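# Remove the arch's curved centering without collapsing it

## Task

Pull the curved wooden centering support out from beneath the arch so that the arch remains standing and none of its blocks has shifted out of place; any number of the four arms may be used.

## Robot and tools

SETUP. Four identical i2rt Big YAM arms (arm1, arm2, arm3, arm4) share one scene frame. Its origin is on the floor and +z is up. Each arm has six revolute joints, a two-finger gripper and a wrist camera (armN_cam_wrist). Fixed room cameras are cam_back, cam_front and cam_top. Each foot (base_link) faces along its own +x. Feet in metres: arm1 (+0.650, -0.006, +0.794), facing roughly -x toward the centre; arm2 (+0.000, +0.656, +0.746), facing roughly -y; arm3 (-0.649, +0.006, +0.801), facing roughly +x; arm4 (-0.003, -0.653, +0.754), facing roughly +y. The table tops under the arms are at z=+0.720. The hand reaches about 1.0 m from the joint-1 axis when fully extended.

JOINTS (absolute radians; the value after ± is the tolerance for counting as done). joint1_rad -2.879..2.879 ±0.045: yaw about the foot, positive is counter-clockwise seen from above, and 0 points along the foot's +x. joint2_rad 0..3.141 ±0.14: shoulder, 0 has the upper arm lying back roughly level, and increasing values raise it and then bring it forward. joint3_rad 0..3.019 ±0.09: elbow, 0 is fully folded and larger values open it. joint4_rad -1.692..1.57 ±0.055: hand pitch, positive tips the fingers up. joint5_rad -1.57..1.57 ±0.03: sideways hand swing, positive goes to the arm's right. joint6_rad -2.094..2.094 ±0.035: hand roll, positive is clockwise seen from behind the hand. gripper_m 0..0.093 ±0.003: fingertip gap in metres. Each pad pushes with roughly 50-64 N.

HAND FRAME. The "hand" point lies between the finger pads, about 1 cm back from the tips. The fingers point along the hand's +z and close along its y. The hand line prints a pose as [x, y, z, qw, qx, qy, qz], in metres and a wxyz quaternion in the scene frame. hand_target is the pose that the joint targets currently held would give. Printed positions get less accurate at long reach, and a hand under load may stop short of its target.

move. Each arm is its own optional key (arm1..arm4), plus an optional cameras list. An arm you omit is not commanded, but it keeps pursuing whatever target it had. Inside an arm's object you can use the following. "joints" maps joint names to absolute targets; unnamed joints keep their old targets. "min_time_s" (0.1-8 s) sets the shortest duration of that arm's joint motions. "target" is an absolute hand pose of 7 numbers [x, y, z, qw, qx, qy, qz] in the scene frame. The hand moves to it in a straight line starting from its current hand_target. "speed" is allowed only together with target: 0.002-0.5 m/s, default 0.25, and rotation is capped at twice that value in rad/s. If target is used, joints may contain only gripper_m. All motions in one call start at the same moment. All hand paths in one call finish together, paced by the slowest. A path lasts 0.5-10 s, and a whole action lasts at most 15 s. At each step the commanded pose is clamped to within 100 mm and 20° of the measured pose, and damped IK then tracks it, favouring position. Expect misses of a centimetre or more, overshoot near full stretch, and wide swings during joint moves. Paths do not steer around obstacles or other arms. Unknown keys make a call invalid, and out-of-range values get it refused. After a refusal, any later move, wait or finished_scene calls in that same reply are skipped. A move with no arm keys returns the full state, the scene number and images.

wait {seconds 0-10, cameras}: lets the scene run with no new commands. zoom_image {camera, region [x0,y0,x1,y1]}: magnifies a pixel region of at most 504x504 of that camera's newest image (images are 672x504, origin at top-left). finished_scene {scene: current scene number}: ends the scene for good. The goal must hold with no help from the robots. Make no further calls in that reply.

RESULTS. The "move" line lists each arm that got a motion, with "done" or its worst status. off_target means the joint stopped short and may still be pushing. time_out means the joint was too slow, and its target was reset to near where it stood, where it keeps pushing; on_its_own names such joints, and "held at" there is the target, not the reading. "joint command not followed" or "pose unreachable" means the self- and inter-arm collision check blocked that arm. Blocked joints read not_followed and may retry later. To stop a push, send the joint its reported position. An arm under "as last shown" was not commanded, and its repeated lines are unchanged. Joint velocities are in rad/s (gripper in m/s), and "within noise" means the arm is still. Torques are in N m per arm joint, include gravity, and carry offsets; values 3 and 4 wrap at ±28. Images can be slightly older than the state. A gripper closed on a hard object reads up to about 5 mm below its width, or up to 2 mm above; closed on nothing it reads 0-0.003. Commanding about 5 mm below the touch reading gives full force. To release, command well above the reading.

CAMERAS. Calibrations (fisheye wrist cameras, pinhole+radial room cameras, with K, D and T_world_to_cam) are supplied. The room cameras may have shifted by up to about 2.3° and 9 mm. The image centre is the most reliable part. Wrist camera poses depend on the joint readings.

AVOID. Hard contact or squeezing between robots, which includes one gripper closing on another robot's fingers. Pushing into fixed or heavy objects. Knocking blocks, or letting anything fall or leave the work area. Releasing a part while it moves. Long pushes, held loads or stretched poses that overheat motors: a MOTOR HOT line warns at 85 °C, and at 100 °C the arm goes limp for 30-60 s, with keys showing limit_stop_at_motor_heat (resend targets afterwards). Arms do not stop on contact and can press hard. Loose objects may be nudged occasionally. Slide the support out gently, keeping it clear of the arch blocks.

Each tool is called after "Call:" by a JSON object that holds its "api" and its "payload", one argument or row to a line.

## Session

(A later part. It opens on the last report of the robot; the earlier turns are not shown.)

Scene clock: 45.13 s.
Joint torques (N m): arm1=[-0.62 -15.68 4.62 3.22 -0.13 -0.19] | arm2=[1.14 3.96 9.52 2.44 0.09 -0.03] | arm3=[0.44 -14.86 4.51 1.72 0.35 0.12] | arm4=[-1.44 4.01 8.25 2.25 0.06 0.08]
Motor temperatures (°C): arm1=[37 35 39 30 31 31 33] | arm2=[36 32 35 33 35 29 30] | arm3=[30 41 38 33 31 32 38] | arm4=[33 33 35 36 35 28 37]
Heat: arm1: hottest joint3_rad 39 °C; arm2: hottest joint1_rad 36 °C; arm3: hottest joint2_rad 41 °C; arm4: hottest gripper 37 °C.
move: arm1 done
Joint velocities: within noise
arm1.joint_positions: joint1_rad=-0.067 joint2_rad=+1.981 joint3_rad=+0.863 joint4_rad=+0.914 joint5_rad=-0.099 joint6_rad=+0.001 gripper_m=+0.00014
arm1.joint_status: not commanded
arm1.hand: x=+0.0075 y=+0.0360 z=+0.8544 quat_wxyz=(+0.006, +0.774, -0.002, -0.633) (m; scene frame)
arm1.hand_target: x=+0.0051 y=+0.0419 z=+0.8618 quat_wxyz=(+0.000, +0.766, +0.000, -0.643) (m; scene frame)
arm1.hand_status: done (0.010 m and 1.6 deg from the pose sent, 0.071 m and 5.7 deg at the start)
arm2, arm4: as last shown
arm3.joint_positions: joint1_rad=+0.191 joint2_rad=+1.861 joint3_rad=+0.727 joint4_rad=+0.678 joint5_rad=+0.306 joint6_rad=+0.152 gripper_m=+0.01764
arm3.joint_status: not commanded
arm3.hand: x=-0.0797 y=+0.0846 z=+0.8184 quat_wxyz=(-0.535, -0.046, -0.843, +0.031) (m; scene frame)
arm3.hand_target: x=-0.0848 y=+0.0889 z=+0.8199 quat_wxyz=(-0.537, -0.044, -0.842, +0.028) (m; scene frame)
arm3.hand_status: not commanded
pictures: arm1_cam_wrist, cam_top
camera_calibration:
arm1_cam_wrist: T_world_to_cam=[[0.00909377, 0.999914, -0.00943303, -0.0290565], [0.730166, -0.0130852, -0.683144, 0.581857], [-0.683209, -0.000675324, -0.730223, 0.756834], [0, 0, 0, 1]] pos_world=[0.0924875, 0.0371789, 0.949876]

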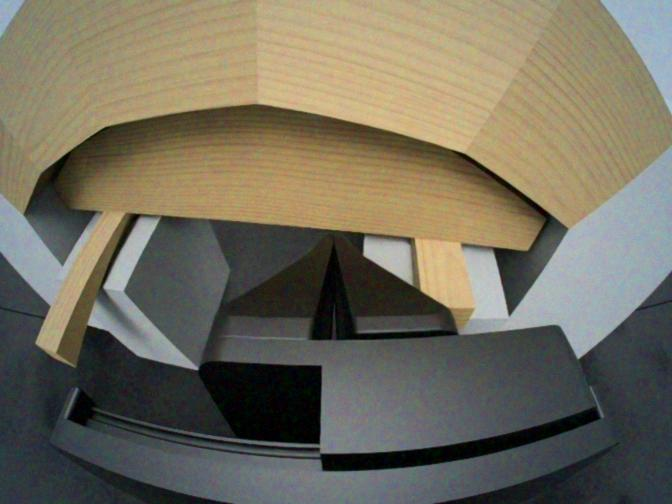

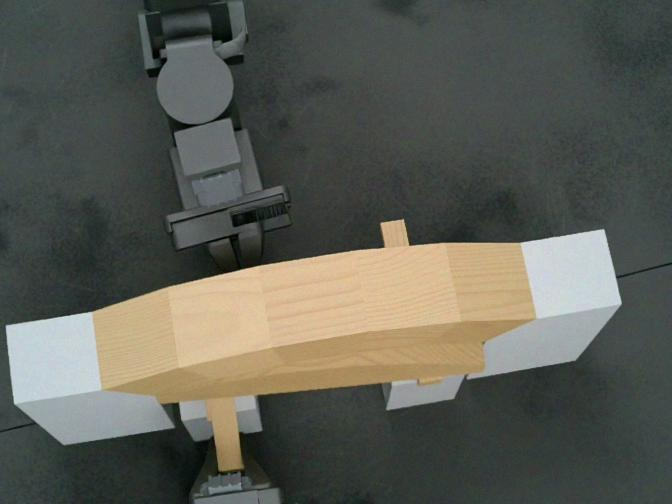

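Call:
{"api": "move", "payload": {
  "arm3": {"target": [-0.112, 0.092, 0.822, 0.5366, 0.0441, 0.8422, -0.0281], "speed": 0.03},
  "arm1": {"target": [-0.027, 0.042, 0.860, 0.0, -0.766, 0, 0.6428], "speed": 0.03},
  "cameras": ["arm1_cam_wrist", "cam_top", "arm3_cam_wrist", "cam_back"]
}}

Scene clock: 47.07 s.
Joint torques (N m): arm1=[-0.73 -13.74 7.64 1.7 0.09 -0.22] | arm2=[1.26 3.6 9.51 2.43 0.09 -0.01] | arm3=[0.62 -14.39 4.51 1.83 0.35 0.19] | arm4=[-1.2 5.36 8.28 2.26 0.06 0.11]
Motor temperatures (°C): arm1=[37 35 39 30 31 31 33] | arm2=[36 32 35 33 35 29 30] | arm3=[30 41 37 33 31 32 38] | arm4=[33 33 35 36 35 28 37]
Heat: arm1: hottest joint3_rad 39 °C; arm2: hottest joint1_rad 36 °C; arm3: hottest joint2_rad 41 °C; arm4: hottest gripper 37 °C.
move: arm1 off_target; arm3 done
Joint velocities: within noise
arm1.joint_positions: joint1_rad=-0.067 joint2_rad=+1.993 joint3_rad=+0.919 joint4_rad=+0.900 joint5_rad=-0.098 joint6_rad=+0.001 gripper_m=+0.00014
arm1.joint_status: not commanded
arm1.hand: x=-0.0127 y=+0.0378 z=+0.8669 quat_wxyz=(+0.005, +0.764, -0.001, -0.645) (m; scene frame)
arm1.hand_target: x=-0.0260 y=+0.0419 z=+0.8602 quat_wxyz=(+0.000, +0.766, +0.000, -0.643) (m; scene frame)
arm1.hand_status: off_target (0.016 m and 0.7 deg from the pose sent, 0.035 m and 1.6 deg at the start)
arm2, arm4: as last shown
arm3.joint_positions: joint1_rad=+0.214 joint2_rad=+1.825 joint3_rad=+0.650 joint4_rad=+0.701 joint5_rad=+0.328 joint6_rad=+0.156 gripper_m=+0.01764
arm3.joint_status: not commanded
arm3.hand: x=-0.1096 y=+0.0867 z=+0.8151 quat_wxyz=(-0.529, -0.043, -0.847, +0.035) (m; scene frame)
arm3.hand_target: x=-0.1118 y=+0.0919 z=+0.8220 quat_wxyz=(-0.537, -0.044, -0.842, +0.028) (m; scene frame)
arm3.hand_status: done (0.009 m and 1.3 deg from the pose sent, 0.033 m and 0.5 deg at the start)
pictures: arm1_cam_wrist, arm3_cam_wrist, cam_back, cam_top
camera_calibration:
arm1_cam_wrist: T_world_to_cam=[[0.00893089, 0.999937, -0.00687181, -0.0328486], [0.709338, -0.0111788, -0.70478, 0.623596], [-0.704812, 0.00141988, -0.709393, 0.733764], [0, 0, 0, 1]] pos_world=[0.0751186, 0.0387757, 0.959799]
arm3_cam_wrist: T_world_to_cam=[[-0.0986954, -0.995112, 0.00346163, 0.0734826], [-0.890853, 0.0868038, -0.445922, 0.260229], [0.443441, -0.0470942, -0.895065, 0.909999], [0, 0, 0, 1]] pos_world=[-0.164453, 0.0933902, 0.930296]

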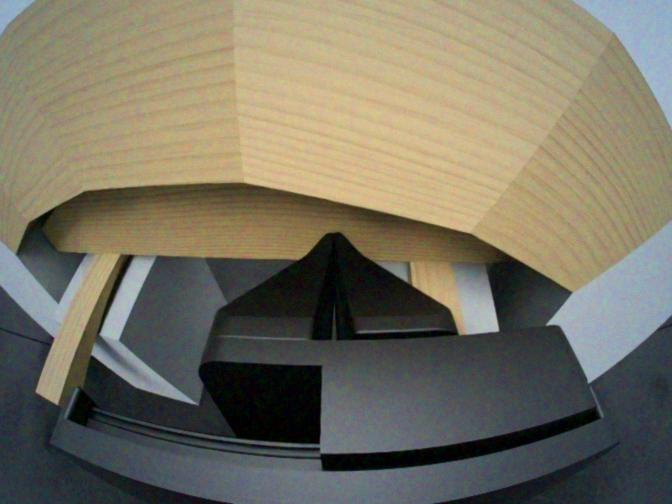

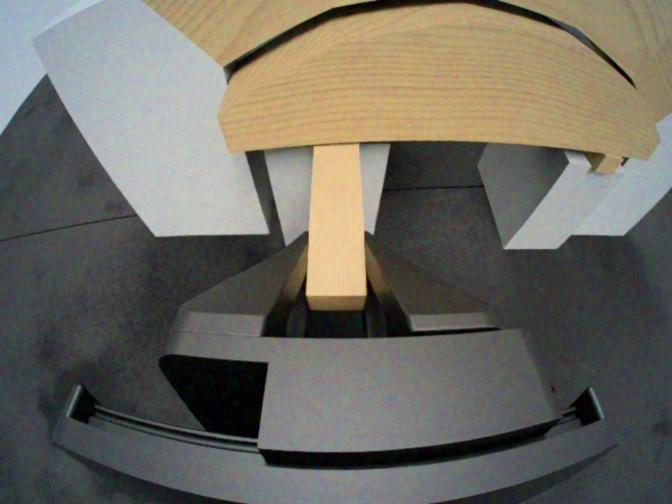

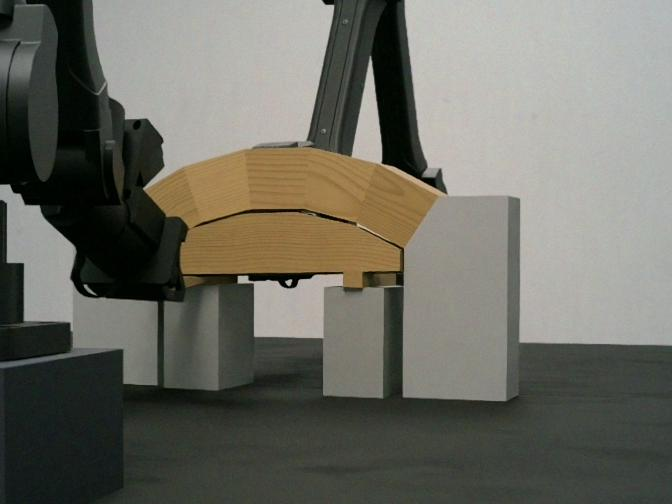

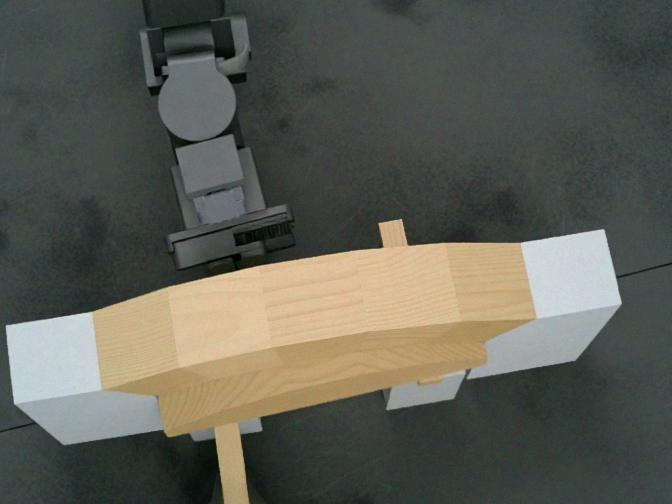

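Call:
{"api": "move", "payload": {
  "arm1": {"target": [0.015, 0.036, 0.868, 0.0, -0.766, 0, 0.6428], "speed": 0.1}
}}

Call:
{"api": "move", "payload": {
  "arm1": {"target": [0.01, -0.032, 0.862, 0.0336, -0.7649, 0.0401, 0.6419], "speed": 0.1}
}}

Call:
{"api": "move", "payload": {
  "arm1": {"target": [-0.045, -0.024, 0.860, 0.0336, -0.7649, 0.0401, 0.6419], "speed": 0.03},
  "cameras": ["arm1_cam_wrist", "cam_top", "arm3_cam_wrist", "cam_back"]
}}

Scene clock: 48.47 s.
Joint torques (N m): arm1=[-0.44 -17.14 3.43 3.66 0.09 -0.19] | arm2=[1.38 3.9 9.55 2.51 0.09 -0.03] | arm3=[0.56 -14.33 4.52 1.84 0.35 0.19] | arm4=[-1.26 4.37 8.35 2.3 0.06 0.09]
Motor temperatures (°C): arm1=[37 35 39 30 31 31 33] | arm2=[36 32 35 33 35 29 30] | arm3=[30 41 38 33 31 32 38] | arm4=[33 33 35 36 35 28 37]
Heat: arm1: hottest joint3_rad 39 °C; arm2: hottest joint1_rad 36 °C; arm3: hottest joint2_rad 41 °C; arm4: hottest gripper 37 °C.
move: arm1 off_target
Joint velocities: within noise
arm1.joint_positions: joint1_rad=-0.067 joint2_rad=+1.968 joint3_rad=+0.849 joint4_rad=+0.909 joint5_rad=-0.095 joint6_rad=+0.001 gripper_m=+0.00013
arm1.joint_status: not commanded
arm1.hand: x=+0.0125 y=+0.0362 z=+0.8550 quat_wxyz=(+0.005, +0.776, -0.003, -0.631) (m; scene frame)
arm1.hand_target: x=+0.0148 y=+0.0359 z=+0.8679 quat_wxyz=(+0.000, +0.766, +0.000, -0.643) (m; scene frame)
arm1.hand_status: off_target (0.013 m and 1.9 deg from the pose sent, 0.028 m and 0.7 deg at the start)
arm2.joint_positions: joint1_rad=-0.491 joint2_rad=+0.571 joint3_rad=+1.396 joint4_rad=-1.145 joint5_rad=+0.158 joint6_rad=+0.378 gripper_m=+0.09396
arm2.joint_status: not commanded
arm2.hand: x=-0.1424 y=+0.4717 z=+1.3418 quat_wxyz=(-0.330, -0.780, -0.216, +0.486) (m; scene frame)
arm2.hand_target: x=-0.1404 y=+0.4751 z=+1.3501 quat_wxyz=(-0.336, -0.774, -0.213, +0.492) (m; scene frame)
arm2.hand_status: not commanded
arm3: as last shown
arm4.joint_positions: joint1_rad=-0.377 joint2_rad=+0.615 joint3_rad=+1.493 joint4_rad=-1.274 joint5_rad=+0.157 joint6_rad=-0.616 gripper_m=+0.09396
arm4.joint_status: not commanded
arm4.hand: x=+0.0978 y=-0.4603 z=+1.3602 quat_wxyz=(-0.554, +0.623, -0.545, -0.090) (m; scene frame)
arm4.hand_target: x=+0.0963 y=-0.4637 z=+1.3683 quat_wxyz=(-0.562, +0.618, -0.542, -0.093) (m; scene frame)
arm4.hand_status: not commanded
pictures: none

Scene clock: 49.83 s.
Joint torques (N m): arm1=[0.38 -15.15 4.64 3.3 0.14 0.03] | arm2=[1.2 3.72 9.47 2.45 0.11 -0.02] | arm3=[0.73 -14.33 4.51 1.84 0.35 0.19] | arm4=[-0.62 4.72 8.32 2.3 0.03 0.08]
Motor temperatures (°C): arm1=[37 36 39 30 31 31 33] | arm2=[36 32 35 33 35 29 30] | arm3=[30 41 38 33 31 32 38] | arm4=[33 33 35 36 35 28 37]
Heat: arm1: hottest joint3_rad 39 °C; arm2: hottest joint1_rad 36 °C; arm3: hottest joint2_rad 41 °C; arm4: hottest gripper 37 °C.
move: arm1 done
Joint velocities: within noise
arm1.joint_positions: joint1_rad=+0.107 joint2_rad=+1.968 joint3_rad=+0.848 joint4_rad=+0.915 joint5_rad=+0.189 joint6_rad=+0.033 gripper_m=+0.00013
arm1.joint_status: not commanded
arm1.hand: x=+0.0130 y=-0.0256 z=+0.8562 quat_wxyz=(-0.040, +0.772, -0.038, -0.633) (m; scene frame)
arm1.hand_target: x=+0.0102 y=-0.0320 z=+0.8620 quat_wxyz=(-0.034, +0.765, -0.040, -0.642) (m; scene frame)
arm1.hand_status: done (0.009 m and 1.6 deg from the pose sent, 0.069 m and 6.3 deg at the start)
arm2, arm3, arm4: as last shown
pictures: none

Scene clock: 52.23 s.
Joint torques (N m): arm1=[-1.61 -14.04 7.94 1.68 -0.09 -0.03] | arm2=[1.2 3.72 9.46 2.43 0.09 -0.01] | arm3=[0.56 -14.45 4.52 1.85 0.34 0.19] | arm4=[-1.38 4.31 8.2 2.29 0.07 0.09]
Motor temperatures (°C): arm1=[37 36 39 30 31 31 33] | arm2=[36 32 35 33 35 29 30] | arm3=[30 41 38 33 31 32 38] | arm4=[33 33 35 36 35 28 37]
Heat: arm1: hottest joint3_rad 39 °C; arm2: hottest joint1_rad 36 °C; arm3: hottest joint2_rad 41 °C; arm4: hottest gripper 37 °C.
move: arm1 off_target
Joint velocities: within noise
arm1.joint_positions: joint1_rad=+0.107 joint2_rad=+2.012 joint3_rad=+0.972 joint4_rad=+0.866 joint5_rad=+0.171 joint6_rad=+0.033 gripper_m=+0.00013
arm1.joint_status: not commanded
arm1.hand: x=-0.0297 y=-0.0323 z=+0.8685 quat_wxyz=(-0.032, +0.763, -0.034, -0.645) (m; scene frame)
arm1.hand_target: x=-0.0436 y=-0.0238 z=+0.8601 quat_wxyz=(-0.034, +0.765, -0.040, -0.642) (m; scene frame)
arm1.hand_status: off_target (0.019 m and 0.9 deg from the pose sent, 0.058 m and 1.5 deg at the start)
arm2, arm3, arm4: as last shown
arm3.hand: x=-0.1096 y=+0.0869 z=+0.8151 quat_wxyz=(-0.529, -0.042, -0.847, +0.035) (m; scene frame)
arm3.hand_target: x=-0.1119 y=+0.0921 z=+0.8220 quat_wxyz=(-0.537, -0.044, -0.842, +0.028) (m; scene frame)
pictures: arm1_cam_wrist, arm3_cam_wrist, cam_back, cam_top
camera_calibration:
arm1_cam_wrist: T_world_to_cam=[[0.105611, 0.99438, 0.00742864, 0.0276871], [0.704324, -0.0695274, -0.706465, 0.635361], [-0.701978, 0.079843, -0.707709, 0.724212], [0, 0, 0, 1]] pos_world=[0.0579569, -0.0411798, 0.961186]
arm3_cam_wrist: T_world_to_cam=[[-0.0982463, -0.995156, 0.00346442, 0.0737573], [-0.890863, 0.0863975, -0.44598, 0.260302], [0.44352, -0.0469022, -0.895036, 0.909976], [0, 0, 0, 1]] pos_world=[-0.164453, 0.0935905, 0.930296]

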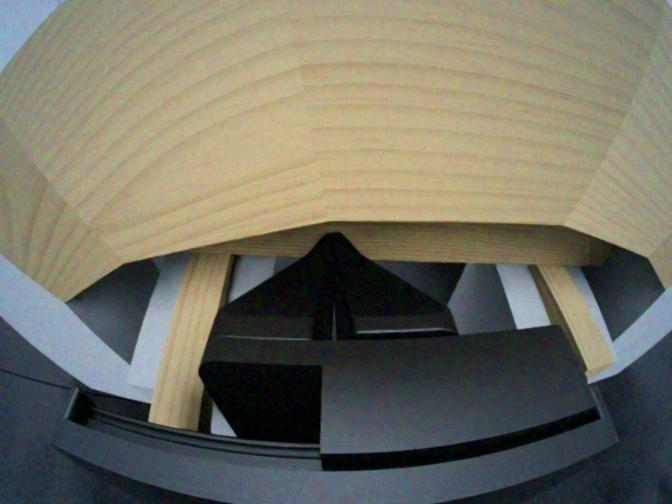

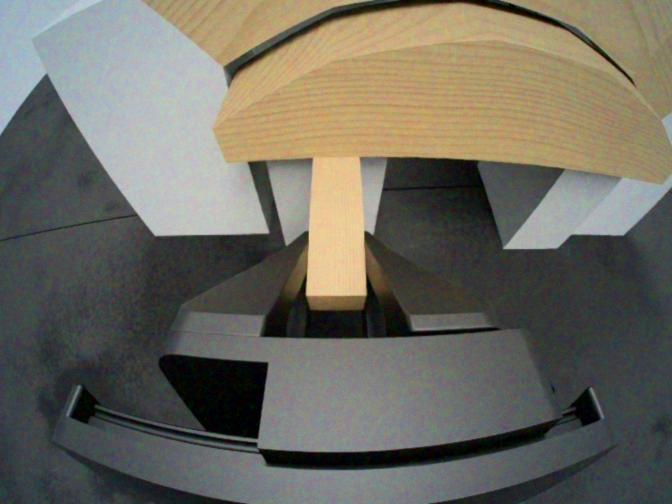

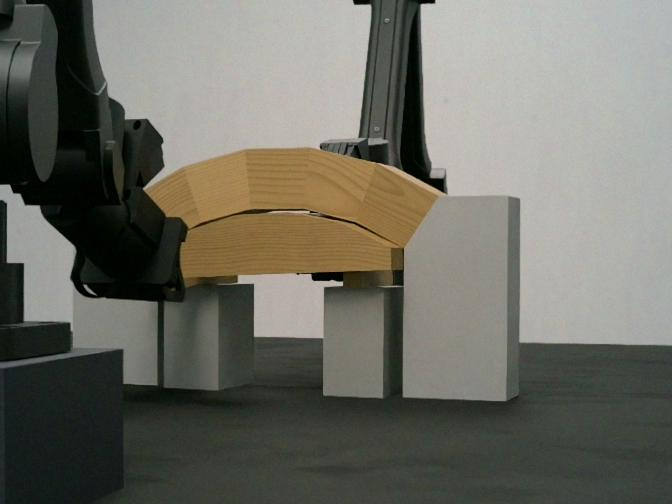

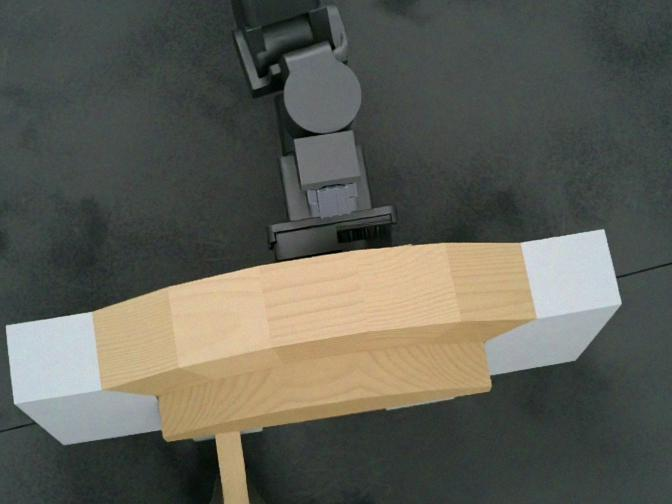

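Call:
{"api": "move", "payload": {
  "arm1": {"target": [0.10, -0.03, 0.866, 0.0336, -0.7649, 0.0401, 0.6419], "speed": 0.1},
  "arm3": {"joints": {"gripper_m": 0.045}}
}}

Call:
{"api": "move", "payload": {
  "arm3": {"target": [-0.22, 0.10, 0.84, 0.5366, 0.0441, 0.8422, -0.0281], "speed": 0.12}
}}

Call:
{"api": "move", "payload": {
  "arm3": {"target": [-0.20, 0.015, 0.852, 0.5255, 0.5255, 0.4731, 0.4731], "speed": 0.2, "joints": {"gripper_m": 0.088}}
}}

Call:
{"api": "move", "payload": {
  "arm3": {"target": [-0.17, 0.017, 0.852, 0.5255, 0.5255, 0.4731, 0.4731], "speed": 0.2},
  "cameras": ["cam_top", "arm3_cam_wrist", "cam_back", "cam_front"]
}}

Scene clock: 55.53 s.
Joint torques (N m): arm1=[0.67 -13.51 2.55 3.54 0.15 0.01] | arm2=[1.32 3.78 9.5 2.47 0.1 -0.02] | arm3=[0.5 -14.33 5 1.81 0.34 0.19] | arm4=[-1.26 4.48 8.18 2.22 0.02 0.04]
Motor temperatures (°C): arm1=[37 36 39 30 31 31 33] | arm2=[36 32 35 33 35 29 30] | arm3=[30 42 38 33 31 32 38] | arm4=[33 33 35 36 35 28 37]
Heat: arm1: hottest joint3_rad 39 °C; arm2: hottest joint1_rad 36 °C; arm3: hottest joint2_rad 42 °C; arm4: hottest gripper 37 °C.
move: arm1 off_target; arm3 done
Joint velocities: within noise
arm1.joint_positions: joint1_rad=+0.118 joint2_rad=+1.862 joint3_rad=+0.605 joint4_rad=+1.042 joint5_rad=+0.204 joint6_rad=+0.036 gripper_m=+0.00013
arm1.joint_status: not commanded
arm1.hand: x=+0.0975 y=-0.0221 z=+0.8542 quat_wxyz=(-0.042, +0.775, -0.039, -0.629) (m; scene frame)
arm1.hand_target: x=+0.1000 y=-0.0298 z=+0.8656 quat_wxyz=(-0.033, +0.765, -0.040, -0.642) (m; scene frame)
arm1.hand_status: off_target (0.014 m and 2.1 deg from the pose sent, 0.130 m and 0.9 deg at the start)
arm2, arm4: as last shown
arm3.joint_positions: joint1_rad=+0.214 joint2_rad=+1.825 joint3_rad=+0.643 joint4_rad=+0.701 joint5_rad=+0.328 joint6_rad=+0.156 gripper_m=+0.04494
arm3.joint_status: all done
arm3.hand: x=-0.1125 y=+0.0862 z=+0.8128 quat_wxyz=(-0.527, -0.042, -0.848, +0.036) (m; scene frame)
arm3.hand_target: x=-0.1119 y=+0.0919 z=+0.8220 quat_wxyz=(-0.537, -0.044, -0.842, +0.028) (m; scene frame)
arm3.hand_status: not commanded
pictures: none

Scene clock: 57.13 s.
Joint torques (N m): arm1=[0.73 -13.57 2.5 3.56 0.15 0.01] | arm2=[1.38 3.96 9.5 2.52 0.09 -0.02] | arm3=[0.38 -10.58 4.41 1.66 0.44 0.2] | arm4=[-1.14 4.48 8.36 2.25 0.08 0.07]
Motor temperatures (°C): arm1=[37 36 39 30 31 31 33] | arm2=[36 32 35 33 35 29 30] | arm3=[30 42 38 33 31 32 38] | arm4=[33 33 35 36 35 28 36]
Heat: arm1: hottest joint3_rad 39 °C; arm2: hottest joint1_rad 36 °C; arm3: hottest joint2_rad 42 °C; arm4: hottest joint4_rad 36 °C.
move: arm3 done
Joint velocities: within noise
arm1, arm2, arm4: as last shown
arm1.hand_target: x=+0.1000 y=-0.0298 z=+0.8657 quat_wxyz=(-0.033, +0.765, -0.040, -0.642) (m; scene frame)
arm3.joint_positions: joint1_rad=+0.337 joint2_rad=+1.606 joint3_rad=+0.371 joint4_rad=+0.733 joint5_rad=+0.436 joint6_rad=+0.214 gripper_m=+0.04494
arm3.joint_status: not commanded
arm3.hand: x=-0.2196 y=+0.0956 z=+0.8317 quat_wxyz=(-0.527, -0.040, -0.848, +0.037) (m; scene frame)
arm3.hand_target: x=-0.2200 y=+0.1000 z=+0.8398 quat_wxyz=(-0.537, -0.044, -0.842, +0.028) (m; scene frame)
arm3.hand_status: done (0.009 m and 1.7 deg from the pose sent, 0.112 m and 1.6 deg at the start)
pictures: none

Scene clock: 62.13 s.
Joint torques (N m): arm1=[0.79 -13.57 2.52 3.56 0.15 0.02] | arm2=[1.38 3.84 9.5 2.45 0.1 -0.01] | arm3=[-0.97 -8.47 2.18 2.25 0.31 0.08] | arm4=[-1.2 4.48 8.17 2.32 0.08 0.07]
Motor temperatures (°C): arm1=[37 36 39 31 31 31 33] | arm2=[36 32 36 33 35 29 30] | arm3=[30 41 37 33 31 32 37] | arm4=[33 33 35 36 34 28 36]
Heat: arm1: hottest joint3_rad 39 °C; arm2: hottest joint1_rad 36 °C; arm3: hottest joint2_rad 41 °C; arm4: hottest joint4_rad 36 °C.
move: arm3 off_target
Joint velocities: within noise
arm1, arm2, arm4: as last shown
arm3.joint_positions: joint1_rad=+0.071 joint2_rad=+1.942 joint3_rad=+0.312 joint4_rad=+1.535 joint5_rad=+0.207 joint6_rad=+1.583 gripper_m=+0.08792
arm3.joint_status: all done
arm3.hand: x=-0.2042 y=+0.0184 z=+0.8520 quat_wxyz=(-0.501, -0.546, -0.501, -0.447) (m; scene frame)
arm3.hand_target: x=-0.1999 y=+0.0149 z=+0.8525 quat_wxyz=(-0.505, -0.548, -0.491, -0.452) (m; scene frame)
arm3.hand_status: off_target (0.005 m and 5.7 deg from the pose sent, 0.085 m and 94.0 deg at the start; a joint's target at an end of its range on 55 of 150 steps)
pictures: none

Scene clock: 63.13 s.
Joint torques (N m): arm1=[0.73 -13.51 2.52 3.54 0.15 0.01] | arm2=[1.14 3.72 9.51 2.41 0.11 -0.02] | arm3=[-1.08 -9.47 2.67 2.28 0.03 0.02] | arm4=[-0.56 4.66 8.18 2.25 0.04 0.06]
Motor temperatures (°C): arm1=[37 36 39 31 31 31 33] | arm2=[36 32 36 33 35 29 30] | arm3=[30 41 37 33 31 31 37] | arm4=[33 33 35 36 34 28 36]
Heat: arm1: hottest joint3_rad 39 °C; arm2: hottest joint1_rad 36 °C; arm3: hottest joint2_rad 41 °C; arm4: hottest joint4_rad 36 °C.
move: arm3 off_target
Joint velocities: within noise
arm1, arm2, arm4: as last shown
arm3.joint_positions: joint1_rad=+0.070 joint2_rad=+1.982 joint3_rad=+0.395 joint4_rad=+1.535 joint5_rad=+0.207 joint6_rad=+1.583 gripper_m=+0.08792
arm3.joint_status: not commanded
arm3.hand: x=-0.1743 y=+0.0212 z=+0.8531 quat_wxyz=(-0.511, -0.538, -0.490, -0.459) (m; scene frame)
arm3.hand_target: x=-0.1699 y=+0.0170 z=+0.8524 quat_wxyz=(-0.515, -0.537, -0.482, -0.462) (m; scene frame)
arm3.hand_status: off_target (0.006 m and 3.3 deg from the pose sent, 0.034 m and 5.7 deg at the start; a joint's target at an end of its range on 30 of 30 steps)
pictures: arm3_cam_wrist, cam_back, cam_front, cam_top
camera_calibration:
arm3_cam_wrist: T_world_to_cam=[[-0.0434503, 0.00278473, -0.999052, 0.845453], [-0.526836, 0.849591, 0.0252811, -0.129459], [0.848855, 0.527435, -0.0354479, 0.294859], [0, 0, 0, 1]] pos_world=[-0.281761, -0.0478865, 0.858376]

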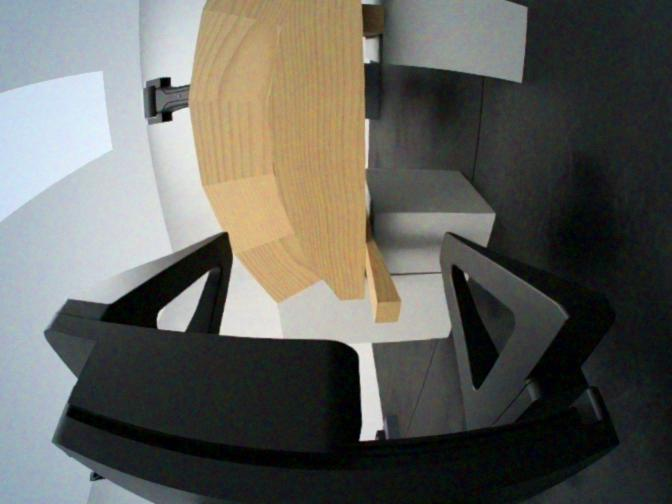

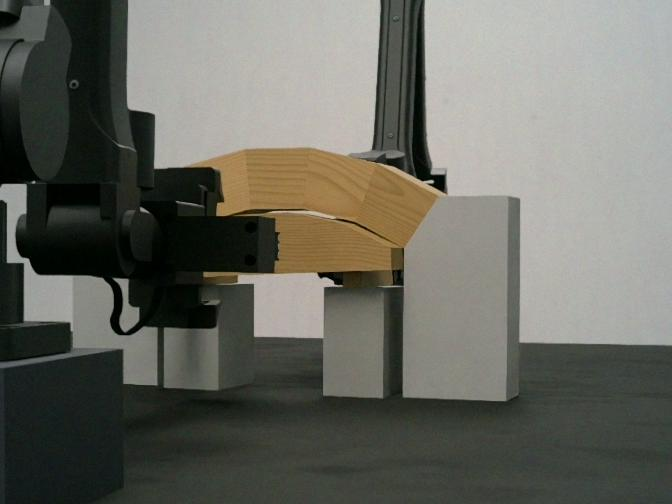

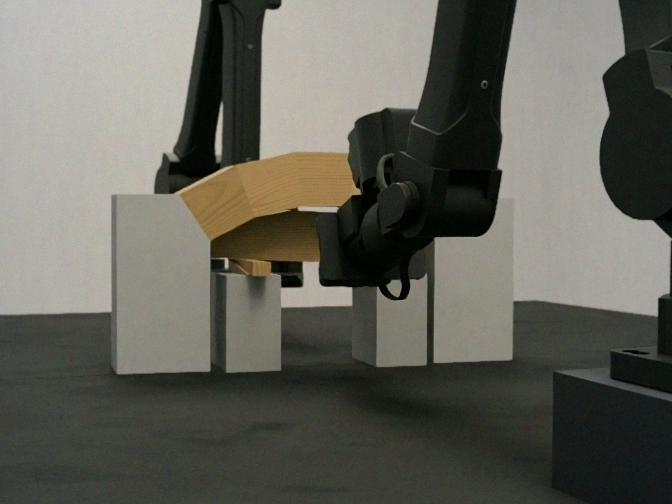

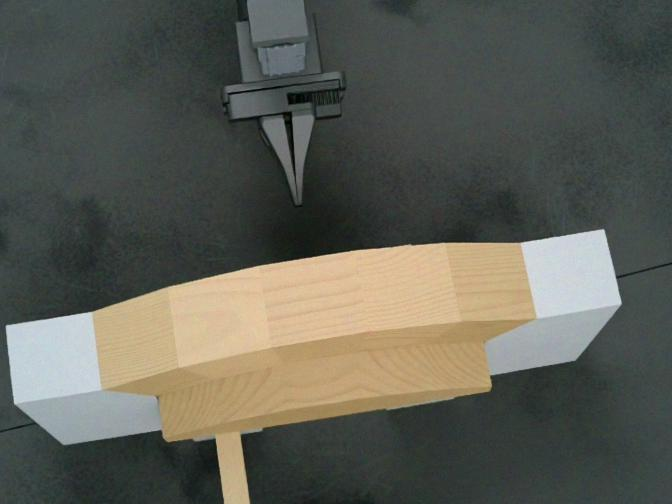

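Call:
{"api": "move", "payload": {
  "arm3": {"target": [-0.10, 0.01, 0.857, 0.5255, 0.5255, 0.4731, 0.4731], "speed": 0.08},
  "cameras": ["cam_top", "arm3_cam_wrist", "cam_back"]
}}

Scene clock: 64.90 s.
Joint torques (N m): arm1=[0.62 -13.57 2.47 3.56 0.15 0.02] | arm2=[1.26 3.78 9.51 2.44 0.1 -0.03] | arm3=[-0.91 -11.28 4.68 0.9 -0.02 -0.08] | arm4=[-1.03 4.78 8.21 2.22 0.04 0.09]
Motor temperatures (°C): arm1=[37 35 39 31 31 31 33] | arm2=[36 32 36 33 35 29 30] | arm3=[30 41 37 33 31 31 37] | arm4=[33 33 35 36 34 28 36]
Heat: arm1: hottest joint3_rad 39 °C; arm2: hottest joint1_rad 36 °C; arm3: hottest joint2_rad 41 °C; arm4: hottest joint4_rad 36 °C.
move: arm3 off_target
Joint velocities: within noise
arm1, arm2, arm4: as last shown
arm3.joint_positions: joint1_rad=+0.032 joint2_rad=+2.018 joint3_rad=+0.575 joint4_rad=+1.462 joint5_rad=+0.168 joint6_rad=+1.583 gripper_m=+0.08792
arm3.joint_status: not commanded
arm3.hand: x=-0.1069 y=+0.0146 z=+0.8648 quat_wxyz=(-0.525, -0.523, -0.470, -0.480) (m; scene frame)
arm3.hand_target: x=-0.1004 y=+0.0101 z=+0.8571 quat_wxyz=(-0.525, -0.525, -0.473, -0.473) (m; scene frame)
arm3.hand_status: off_target (0.011 m and 0.9 deg from the pose sent, 0.075 m and 3.3 deg at the start)
pictures: arm3_cam_wrist, cam_back, cam_top
camera_calibration:
arm3_cam_wrist: T_world_to_cam=[[0.0258673, 0.00970029, -0.999618, 0.867929], [-0.529225, 0.848464, -0.00546137, -0.0623839], [0.848087, 0.529164, 0.0270811, 0.187262], [0, 0, 0, 1]] pos_world=[-0.214281, -0.0545811, 0.862185]

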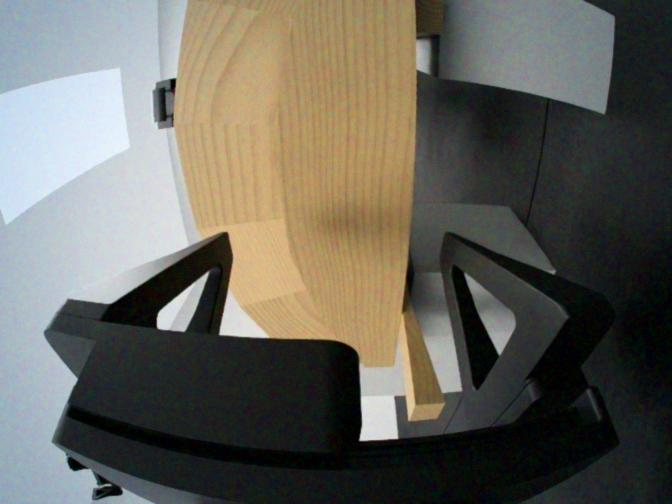

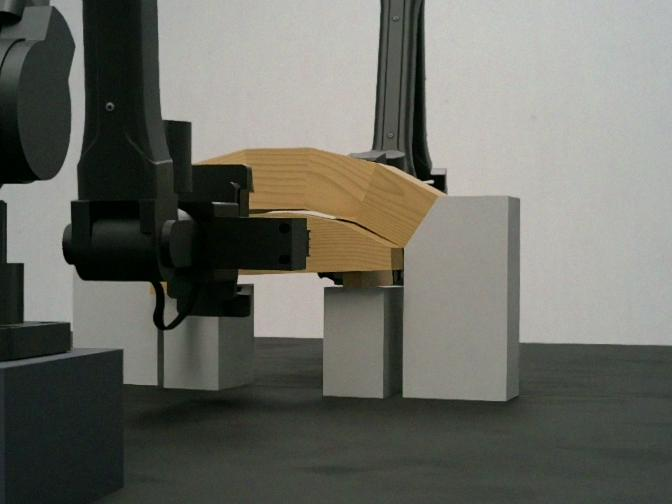

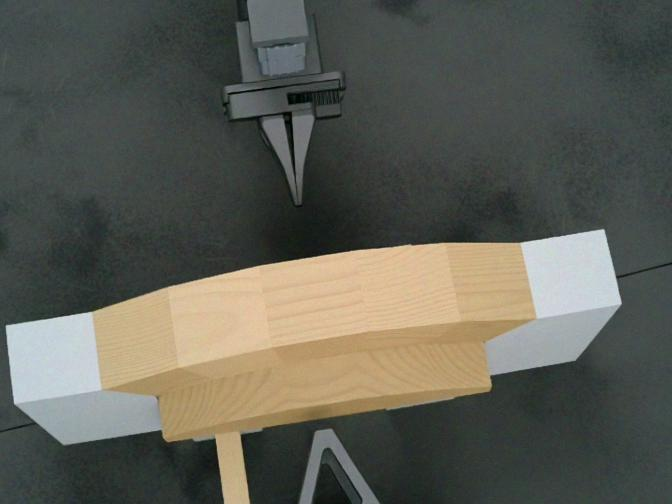

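Call:
{"api": "move", "payload": {
  "arm3": {"target": [-0.062, 0.007, 0.853, 0.5255, 0.5255, 0.4731, 0.4731], "speed": 0.06},
  "cameras": ["cam_top", "arm3_cam_wrist", "cam_back"]
}}

Scene clock: 66.37 s.
Joint torques (N m): arm1=[0.79 -13.63 2.55 3.58 0.15 0.01] | arm2=[1.2 3.78 9.5 2.45 0.09 -0.02] | arm3=[-1.2 -12.28 5.74 0.85 -0.02 -0.07] | arm4=[-0.85 4.48 8.2 2.35 0.05 0.08]
Motor temperatures (°C): arm1=[37 35 39 31 31 31 33] | arm2=[36 32 36 33 34 29 30] | arm3=[30 41 37 33 31 31 37] | arm4=[33 33 35 36 34 28 36]
Heat: arm1: hottest joint3_rad 39 °C; arm2: hottest joint1_rad 36 °C; arm3: hottest joint2_rad 41 °C; arm4: hottest joint4_rad 36 °C.
move: arm3 off_target
Joint velocities: within noise
arm1: as last shown
arm2.joint_positions: joint1_rad=-0.491 joint2_rad=+0.571 joint3_rad=+1.396 joint4_rad=-1.145 joint5_rad=+0.158 joint6_rad=+0.378 gripper_m=+0.09396
arm2.joint_status: not commanded
arm2.hand: x=-0.1424 y=+0.4717 z=+1.3418 quat_wxyz=(-0.330, -0.780, -0.216, +0.486) (m; scene frame)
arm2.hand_target: x=-0.1404 y=+0.4751 z=+1.3501 quat_wxyz=(-0.336, -0.774, -0.213, +0.492) (m; scene frame)
arm2.hand_status: not commanded
arm3.joint_positions: joint1_rad=+0.019 joint2_rad=+2.052 joint3_rad=+0.678 joint4_rad=+1.389 joint5_rad=+0.155 joint6_rad=+1.583 gripper_m=+0.08792
arm3.joint_status: not commanded
arm3.hand: x=-0.0702 y=+0.0121 z=+0.8603 quat_wxyz=(-0.524, -0.523, -0.471, -0.479) (m; scene frame)
arm3.hand_target: x=-0.0625 y=+0.0069 z=+0.8530 quat_wxyz=(-0.525, -0.526, -0.473, -0.473) (m; scene frame)
arm3.hand_status: off_target (0.012 m and 0.7 deg from the pose sent, 0.047 m and 0.9 deg at the start)
arm4.joint_positions: joint1_rad=-0.377 joint2_rad=+0.615 joint3_rad=+1.493 joint4_rad=-1.274 joint5_rad=+0.157 joint6_rad=-0.616 gripper_m=+0.09396
arm4.joint_status: not commanded
arm4.hand: x=+0.0978 y=-0.4603 z=+1.3602 quat_wxyz=(-0.554, +0.623, -0.545, -0.090) (m; scene frame)
arm4.hand_target: x=+0.0963 y=-0.4637 z=+1.3683 quat_wxyz=(-0.562, +0.618, -0.542, -0.093) (m; scene frame)
arm4.hand_status: not commanded
pictures: arm3_cam_wrist, cam_back, cam_top
camera_calibration:
arm3_cam_wrist: T_world_to_cam=[[0.0228963, 0.0092282, -0.999695, 0.862422], [-0.52921, 0.84848, -0.00428833, -0.0417822], [0.848182, 0.529147, 0.0243107, 0.16002], [0, 0, 0, 1]] pos_world=[-0.177584, -0.0571816, 0.85809]

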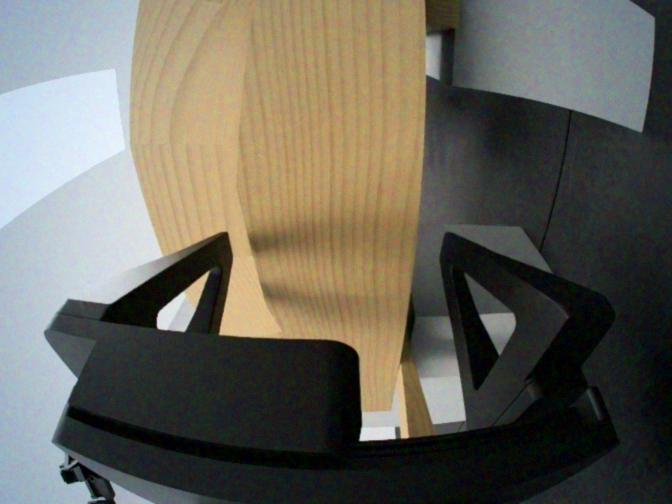

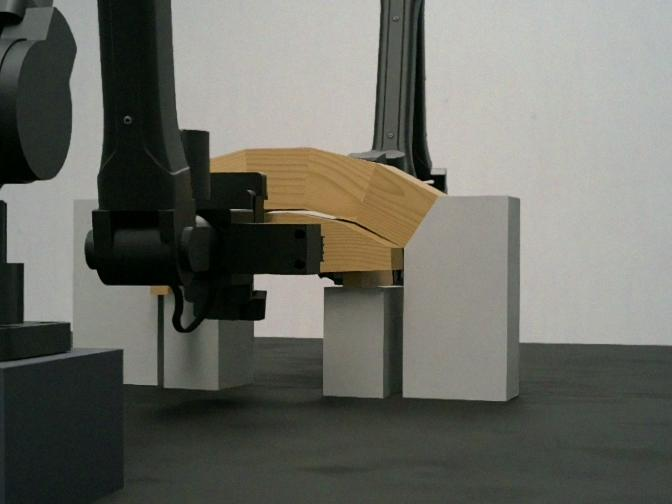

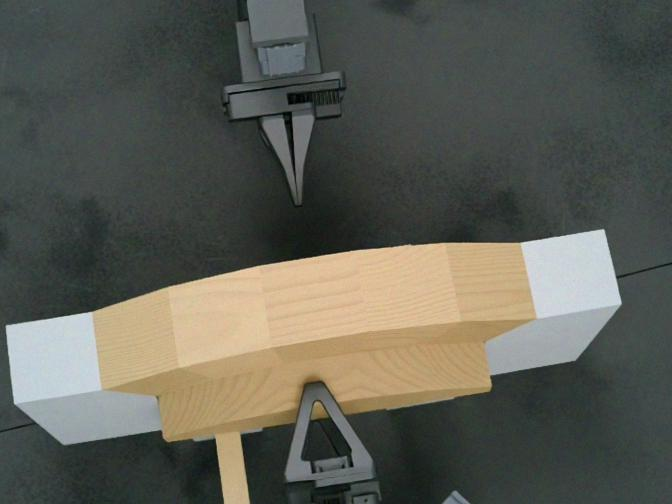

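Call:
{"api": "move", "payload": {
  "arm3": {"joints": {"gripper_m": 0.064}},
  "cameras": ["arm3_cam_wrist"]
}}

Scene clock: 67.13 s.
Joint torques (N m): arm1=[0.67 -13.45 2.51 3.56 0.15 0.02] | arm2=[1.26 3.78 9.5 2.52 0.11 -0.01] | arm3=[-1.08 -12.4 5.72 1.01 -0.03 -0.08] | arm4=[-1.14 4.66 8.32 2.3 0.07 0.06]
Motor temperatures (°C): arm1=[37 35 39 31 31 31 33] | arm2=[36 32 36 33 34 29 30] | arm3=[30 41 37 33 31 31 37] | arm4=[33 33 35 36 34 28 36]
Heat: arm1: hottest joint3_rad 39 °C; arm2: hottest joint1_rad 36 °C; arm3: hottest joint2_rad 41 °C; arm4: hottest joint4_rad 36 °C.
move: arm3 done
Joint velocities: within noise
arm1, arm2, arm4: as last shown
arm3.joint_positions: joint1_rad=+0.019 joint2_rad=+2.052 joint3_rad=+0.678 joint4_rad=+1.389 joint5_rad=+0.155 joint6_rad=+1.583 gripper_m=+0.06416
arm3.joint_status: all done
arm3.hand: x=-0.0702 y=+0.0121 z=+0.8603 quat_wxyz=(-0.524, -0.523, -0.471, -0.479) (m; scene frame)
arm3.hand_target: x=-0.0625 y=+0.0069 z=+0.8531 quat_wxyz=(-0.525, -0.526, -0.473, -0.473) (m; scene frame)
arm3.hand_status: not commanded
pictures: arm3_cam_wrist
camera_calibration:
arm3_cam_wrist: T_world_to_cam=[[0.0228963, 0.0092282, -0.999695, 0.862422], [-0.52921, 0.84848, -0.00428833, -0.0417822], [0.848182, 0.529147, 0.0243107, 0.16002], [0, 0, 0, 1]] pos_world=[-0.177584, -0.0571816, 0.85809]

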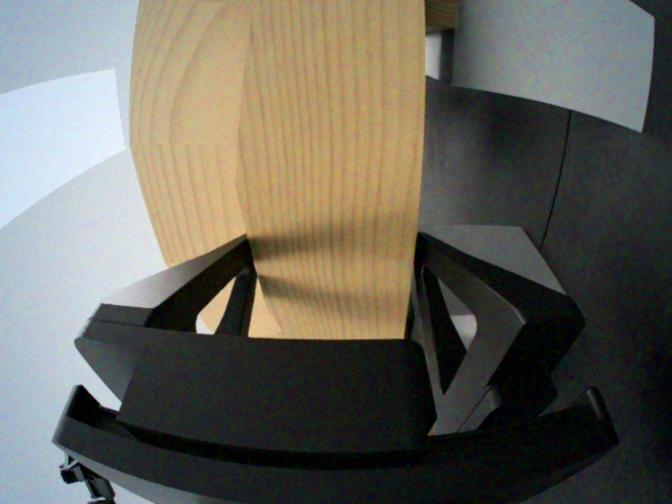

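Call:
{"api": "move", "payload": {
  "arm3": {"joints": {"gripper_m": 0.052}},
  "cameras": ["arm3_cam_wrist", "cam_back"]
}}

Scene clock: 67.73 s.
Joint torques (N m): arm1=[0.62 -13.63 2.51 3.58 0.15 0.02] | arm2=[1.14 3.9 9.48 2.47 0.09 -0.01] | arm3=[-1.08 -12.45 5.57 0.96 -0.02 -0.01] | arm4=[-0.91 4.42 8.2 2.33 0.08 0.07]
Motor temperatures (°C): arm1=[37 35 39 31 31 31 33] | arm2=[36 32 36 33 34 29 30] | arm3=[30 41 37 33 31 31 37] | arm4=[33 32 35 36 34 28 36]
Heat: arm1: hottest joint3_rad 39 °C; arm2: hottest joint1_rad 36 °C; arm3: hottest joint2_rad 41 °C; arm4: hottest joint4_rad 36 °C.
move: arm3 off_target
Joint velocities: within noise
arm1, arm2, arm4: as last shown
arm3.joint_positions: joint1_rad=+0.019 joint2_rad=+2.052 joint3_rad=+0.680 joint4_rad=+1.389 joint5_rad=+0.155 joint6_rad=+1.577 gripper_m=+0.05742
arm3.joint_status: gripper_m off_target (ended at +0.05745, target +0.05200)
arm3.hand: x=-0.0695 y=+0.0121 z=+0.8608 quat_wxyz=(-0.526, -0.522, -0.472, -0.478) (m; scene frame)
arm3.hand_target: x=-0.0625 y=+0.0069 z=+0.8531 quat_wxyz=(-0.526, -0.526, -0.473, -0.473) (m; scene frame)
arm3.hand_status: not commanded
pictures: arm3_cam_wrist, cam_back
camera_calibration:
arm3_cam_wrist: T_world_to_cam=[[0.0238789, 0.00400764, -0.999707, 0.863005], [-0.529224, 0.848432, -0.00923978, -0.0371559], [0.848146, 0.529289, 0.0223806, 0.161071], [0, 0, 0, 1]] pos_world=[-0.176883, -0.0571874, 0.858804]

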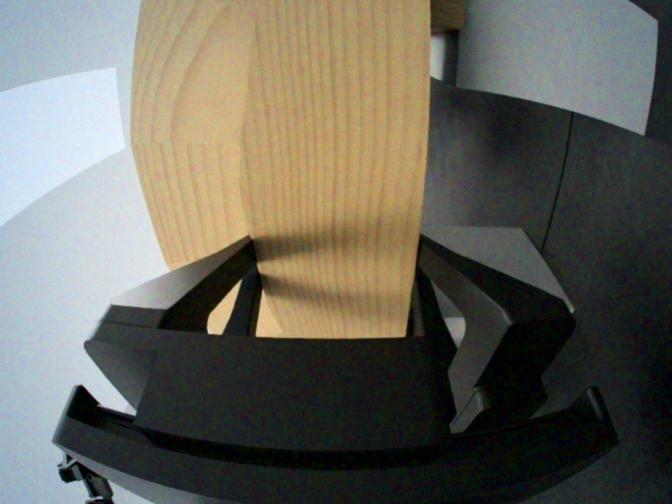

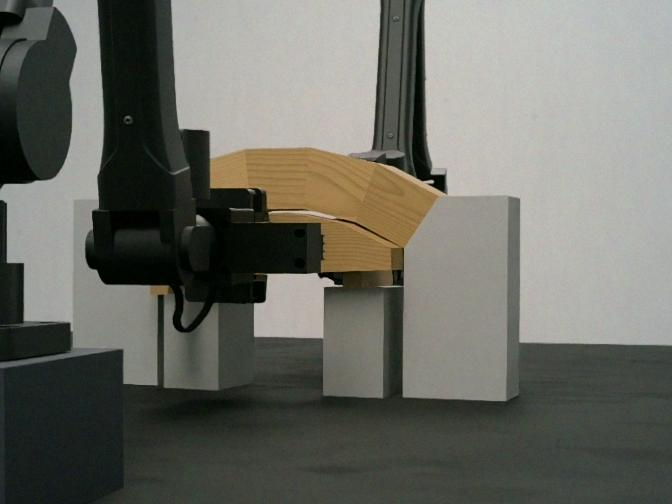

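Call:
{"api": "move", "payload": {
  "arm3": {"target": [-0.095, 0.010, 0.859, 0.5255, 0.5255, 0.4731, 0.4731], "speed": 0.04},
  "cameras": ["arm3_cam_wrist", "cam_back", "cam_top", "cam_front"]
}}

Scene clock: 69.47 s.
Joint torques (N m): arm1=[0.62 -13.63 2.52 3.55 0.14 0.02] | arm2=[1.14 3.66 9.47 2.47 0.09 -0.01] | arm3=[-0.26 -14.56 1.5 1.65 0.54 0.08] | arm4=[-1.55 4.31 8.25 2.22 0.07 0.07]
Motor temperatures (°C): arm1=[37 35 38 31 31 31 33] | arm2=[36 32 36 33 34 29 30] | arm3=[30 41 37 32 31 31 37] | arm4=[33 32 35 36 34 28 36]
Heat: arm1: hottest joint3_rad 38 °C; arm2: hottest joint1_rad 36 °C; arm3: hottest joint2_rad 41 °C; arm4: hottest joint4_rad 36 °C.
move: arm3 done
Joint velocities: within noise
arm1.joint_positions: joint1_rad=+0.118 joint2_rad=+1.862 joint3_rad=+0.605 joint4_rad=+1.042 joint5_rad=+0.204 joint6_rad=+0.036 gripper_m=+0.00013
arm1.joint_status: not commanded
arm1.hand: x=+0.0975 y=-0.0221 z=+0.8542 quat_wxyz=(-0.042, +0.775, -0.039, -0.629) (m; scene frame)
arm1.hand_target: x=+0.1000 y=-0.0298 z=+0.8657 quat_wxyz=(-0.033, +0.765, -0.040, -0.642) (m; scene frame)
arm1.hand_status: not commanded
arm2, arm4: as last shown
arm3.joint_positions: joint1_rad=+0.020 joint2_rad=+2.043 joint3_rad=+0.628 joint4_rad=+1.426 joint5_rad=+0.154 joint6_rad=+1.568 gripper_m=+0.05742
arm3.joint_status: not commanded
arm3.hand: x=-0.0883 y=+0.0116 z=+0.8587 quat_wxyz=(-0.526, -0.520, -0.477, -0.474) (m; scene frame)
arm3.hand_target: x=-0.0948 y=+0.0099 z=+0.8590 quat_wxyz=(-0.526, -0.526, -0.473, -0.473) (m; scene frame)
arm3.hand_status: done (0.007 m and 0.7 deg from the pose sent, 0.026 m and 0.7 deg at the start)
pictures: arm3_cam_wrist, cam_back, cam_front, cam_top
camera_calibration:
arm3_cam_wrist: T_world_to_cam=[[0.0173282, -0.00492255, -0.999838, 0.861002], [-0.53083, 0.847373, -0.0133717, -0.0433717], [0.847301, 0.530976, 0.0120704, 0.186052], [0, 0, 0, 1]] pos_world=[-0.195585, -0.0577988, 0.858036]

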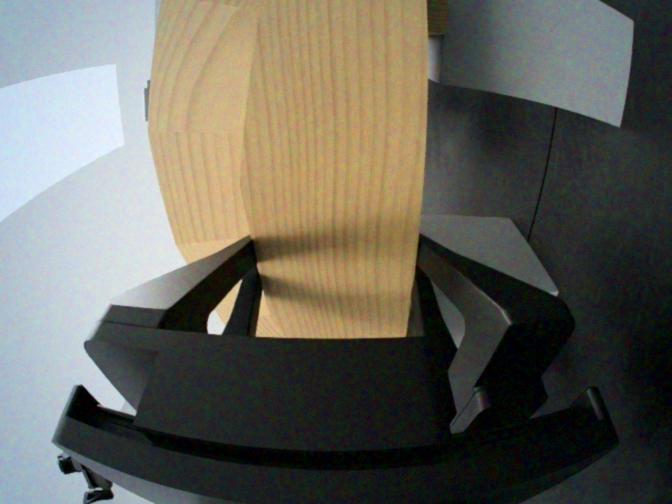

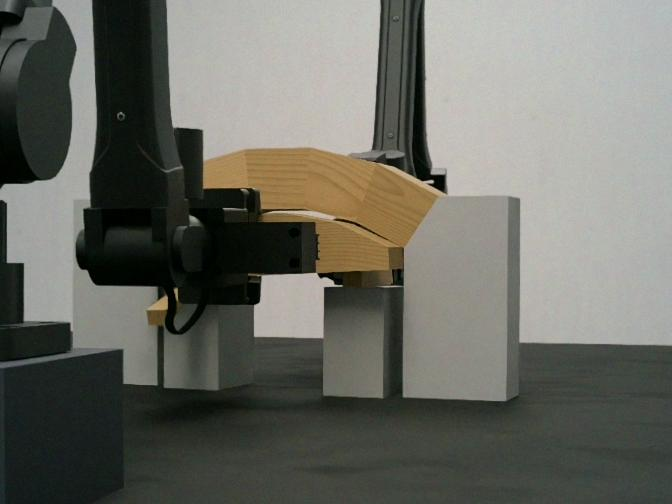

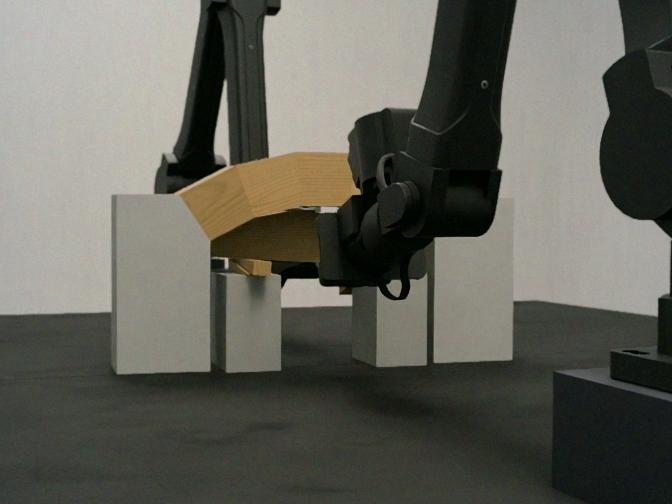

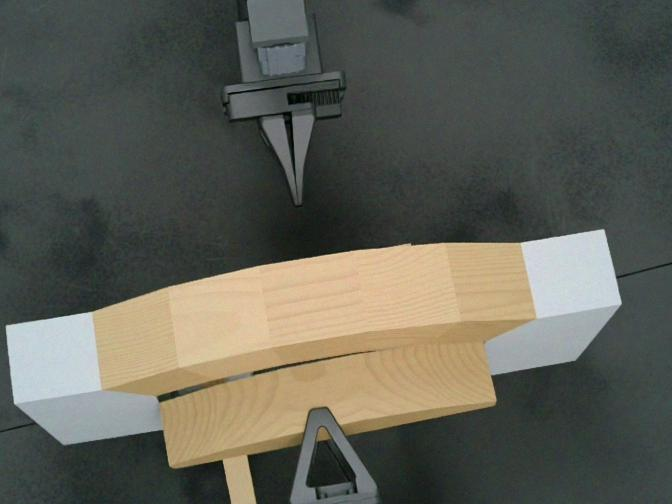

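Call:
{"api": "zoom_image", "payload": {
  "camera": "cam_back",
  "region": [130, 260, 290, 340]
}}

Call:
{"api": "zoom_image", "payload": {
  "camera": "cam_top",
  "region": [150, 330, 510, 504]
}}

Call:
{"api": "zoom_image", "payload": {
  "camera": "cam_front",
  "region": [200, 220, 320, 300]
}}

Scaled by 3.150 from the camera's 672x504 image, which has a finer 960x720 frame.

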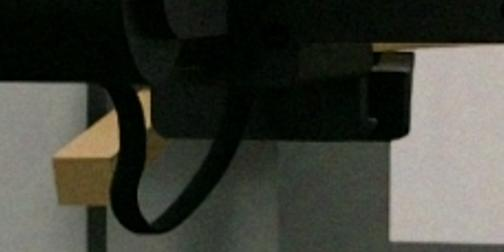

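Scaled by 1.400 from the camera's 672x504 image, which has a finer 960x720 frame.

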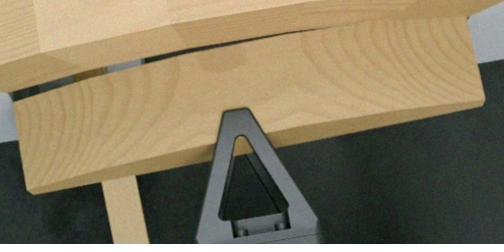

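Scaled by 4.200 from the camera's 672x504 image, which has a finer 960x720 frame.

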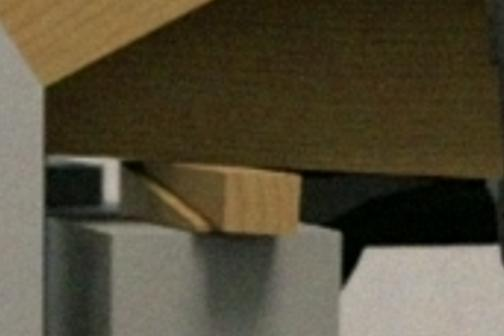

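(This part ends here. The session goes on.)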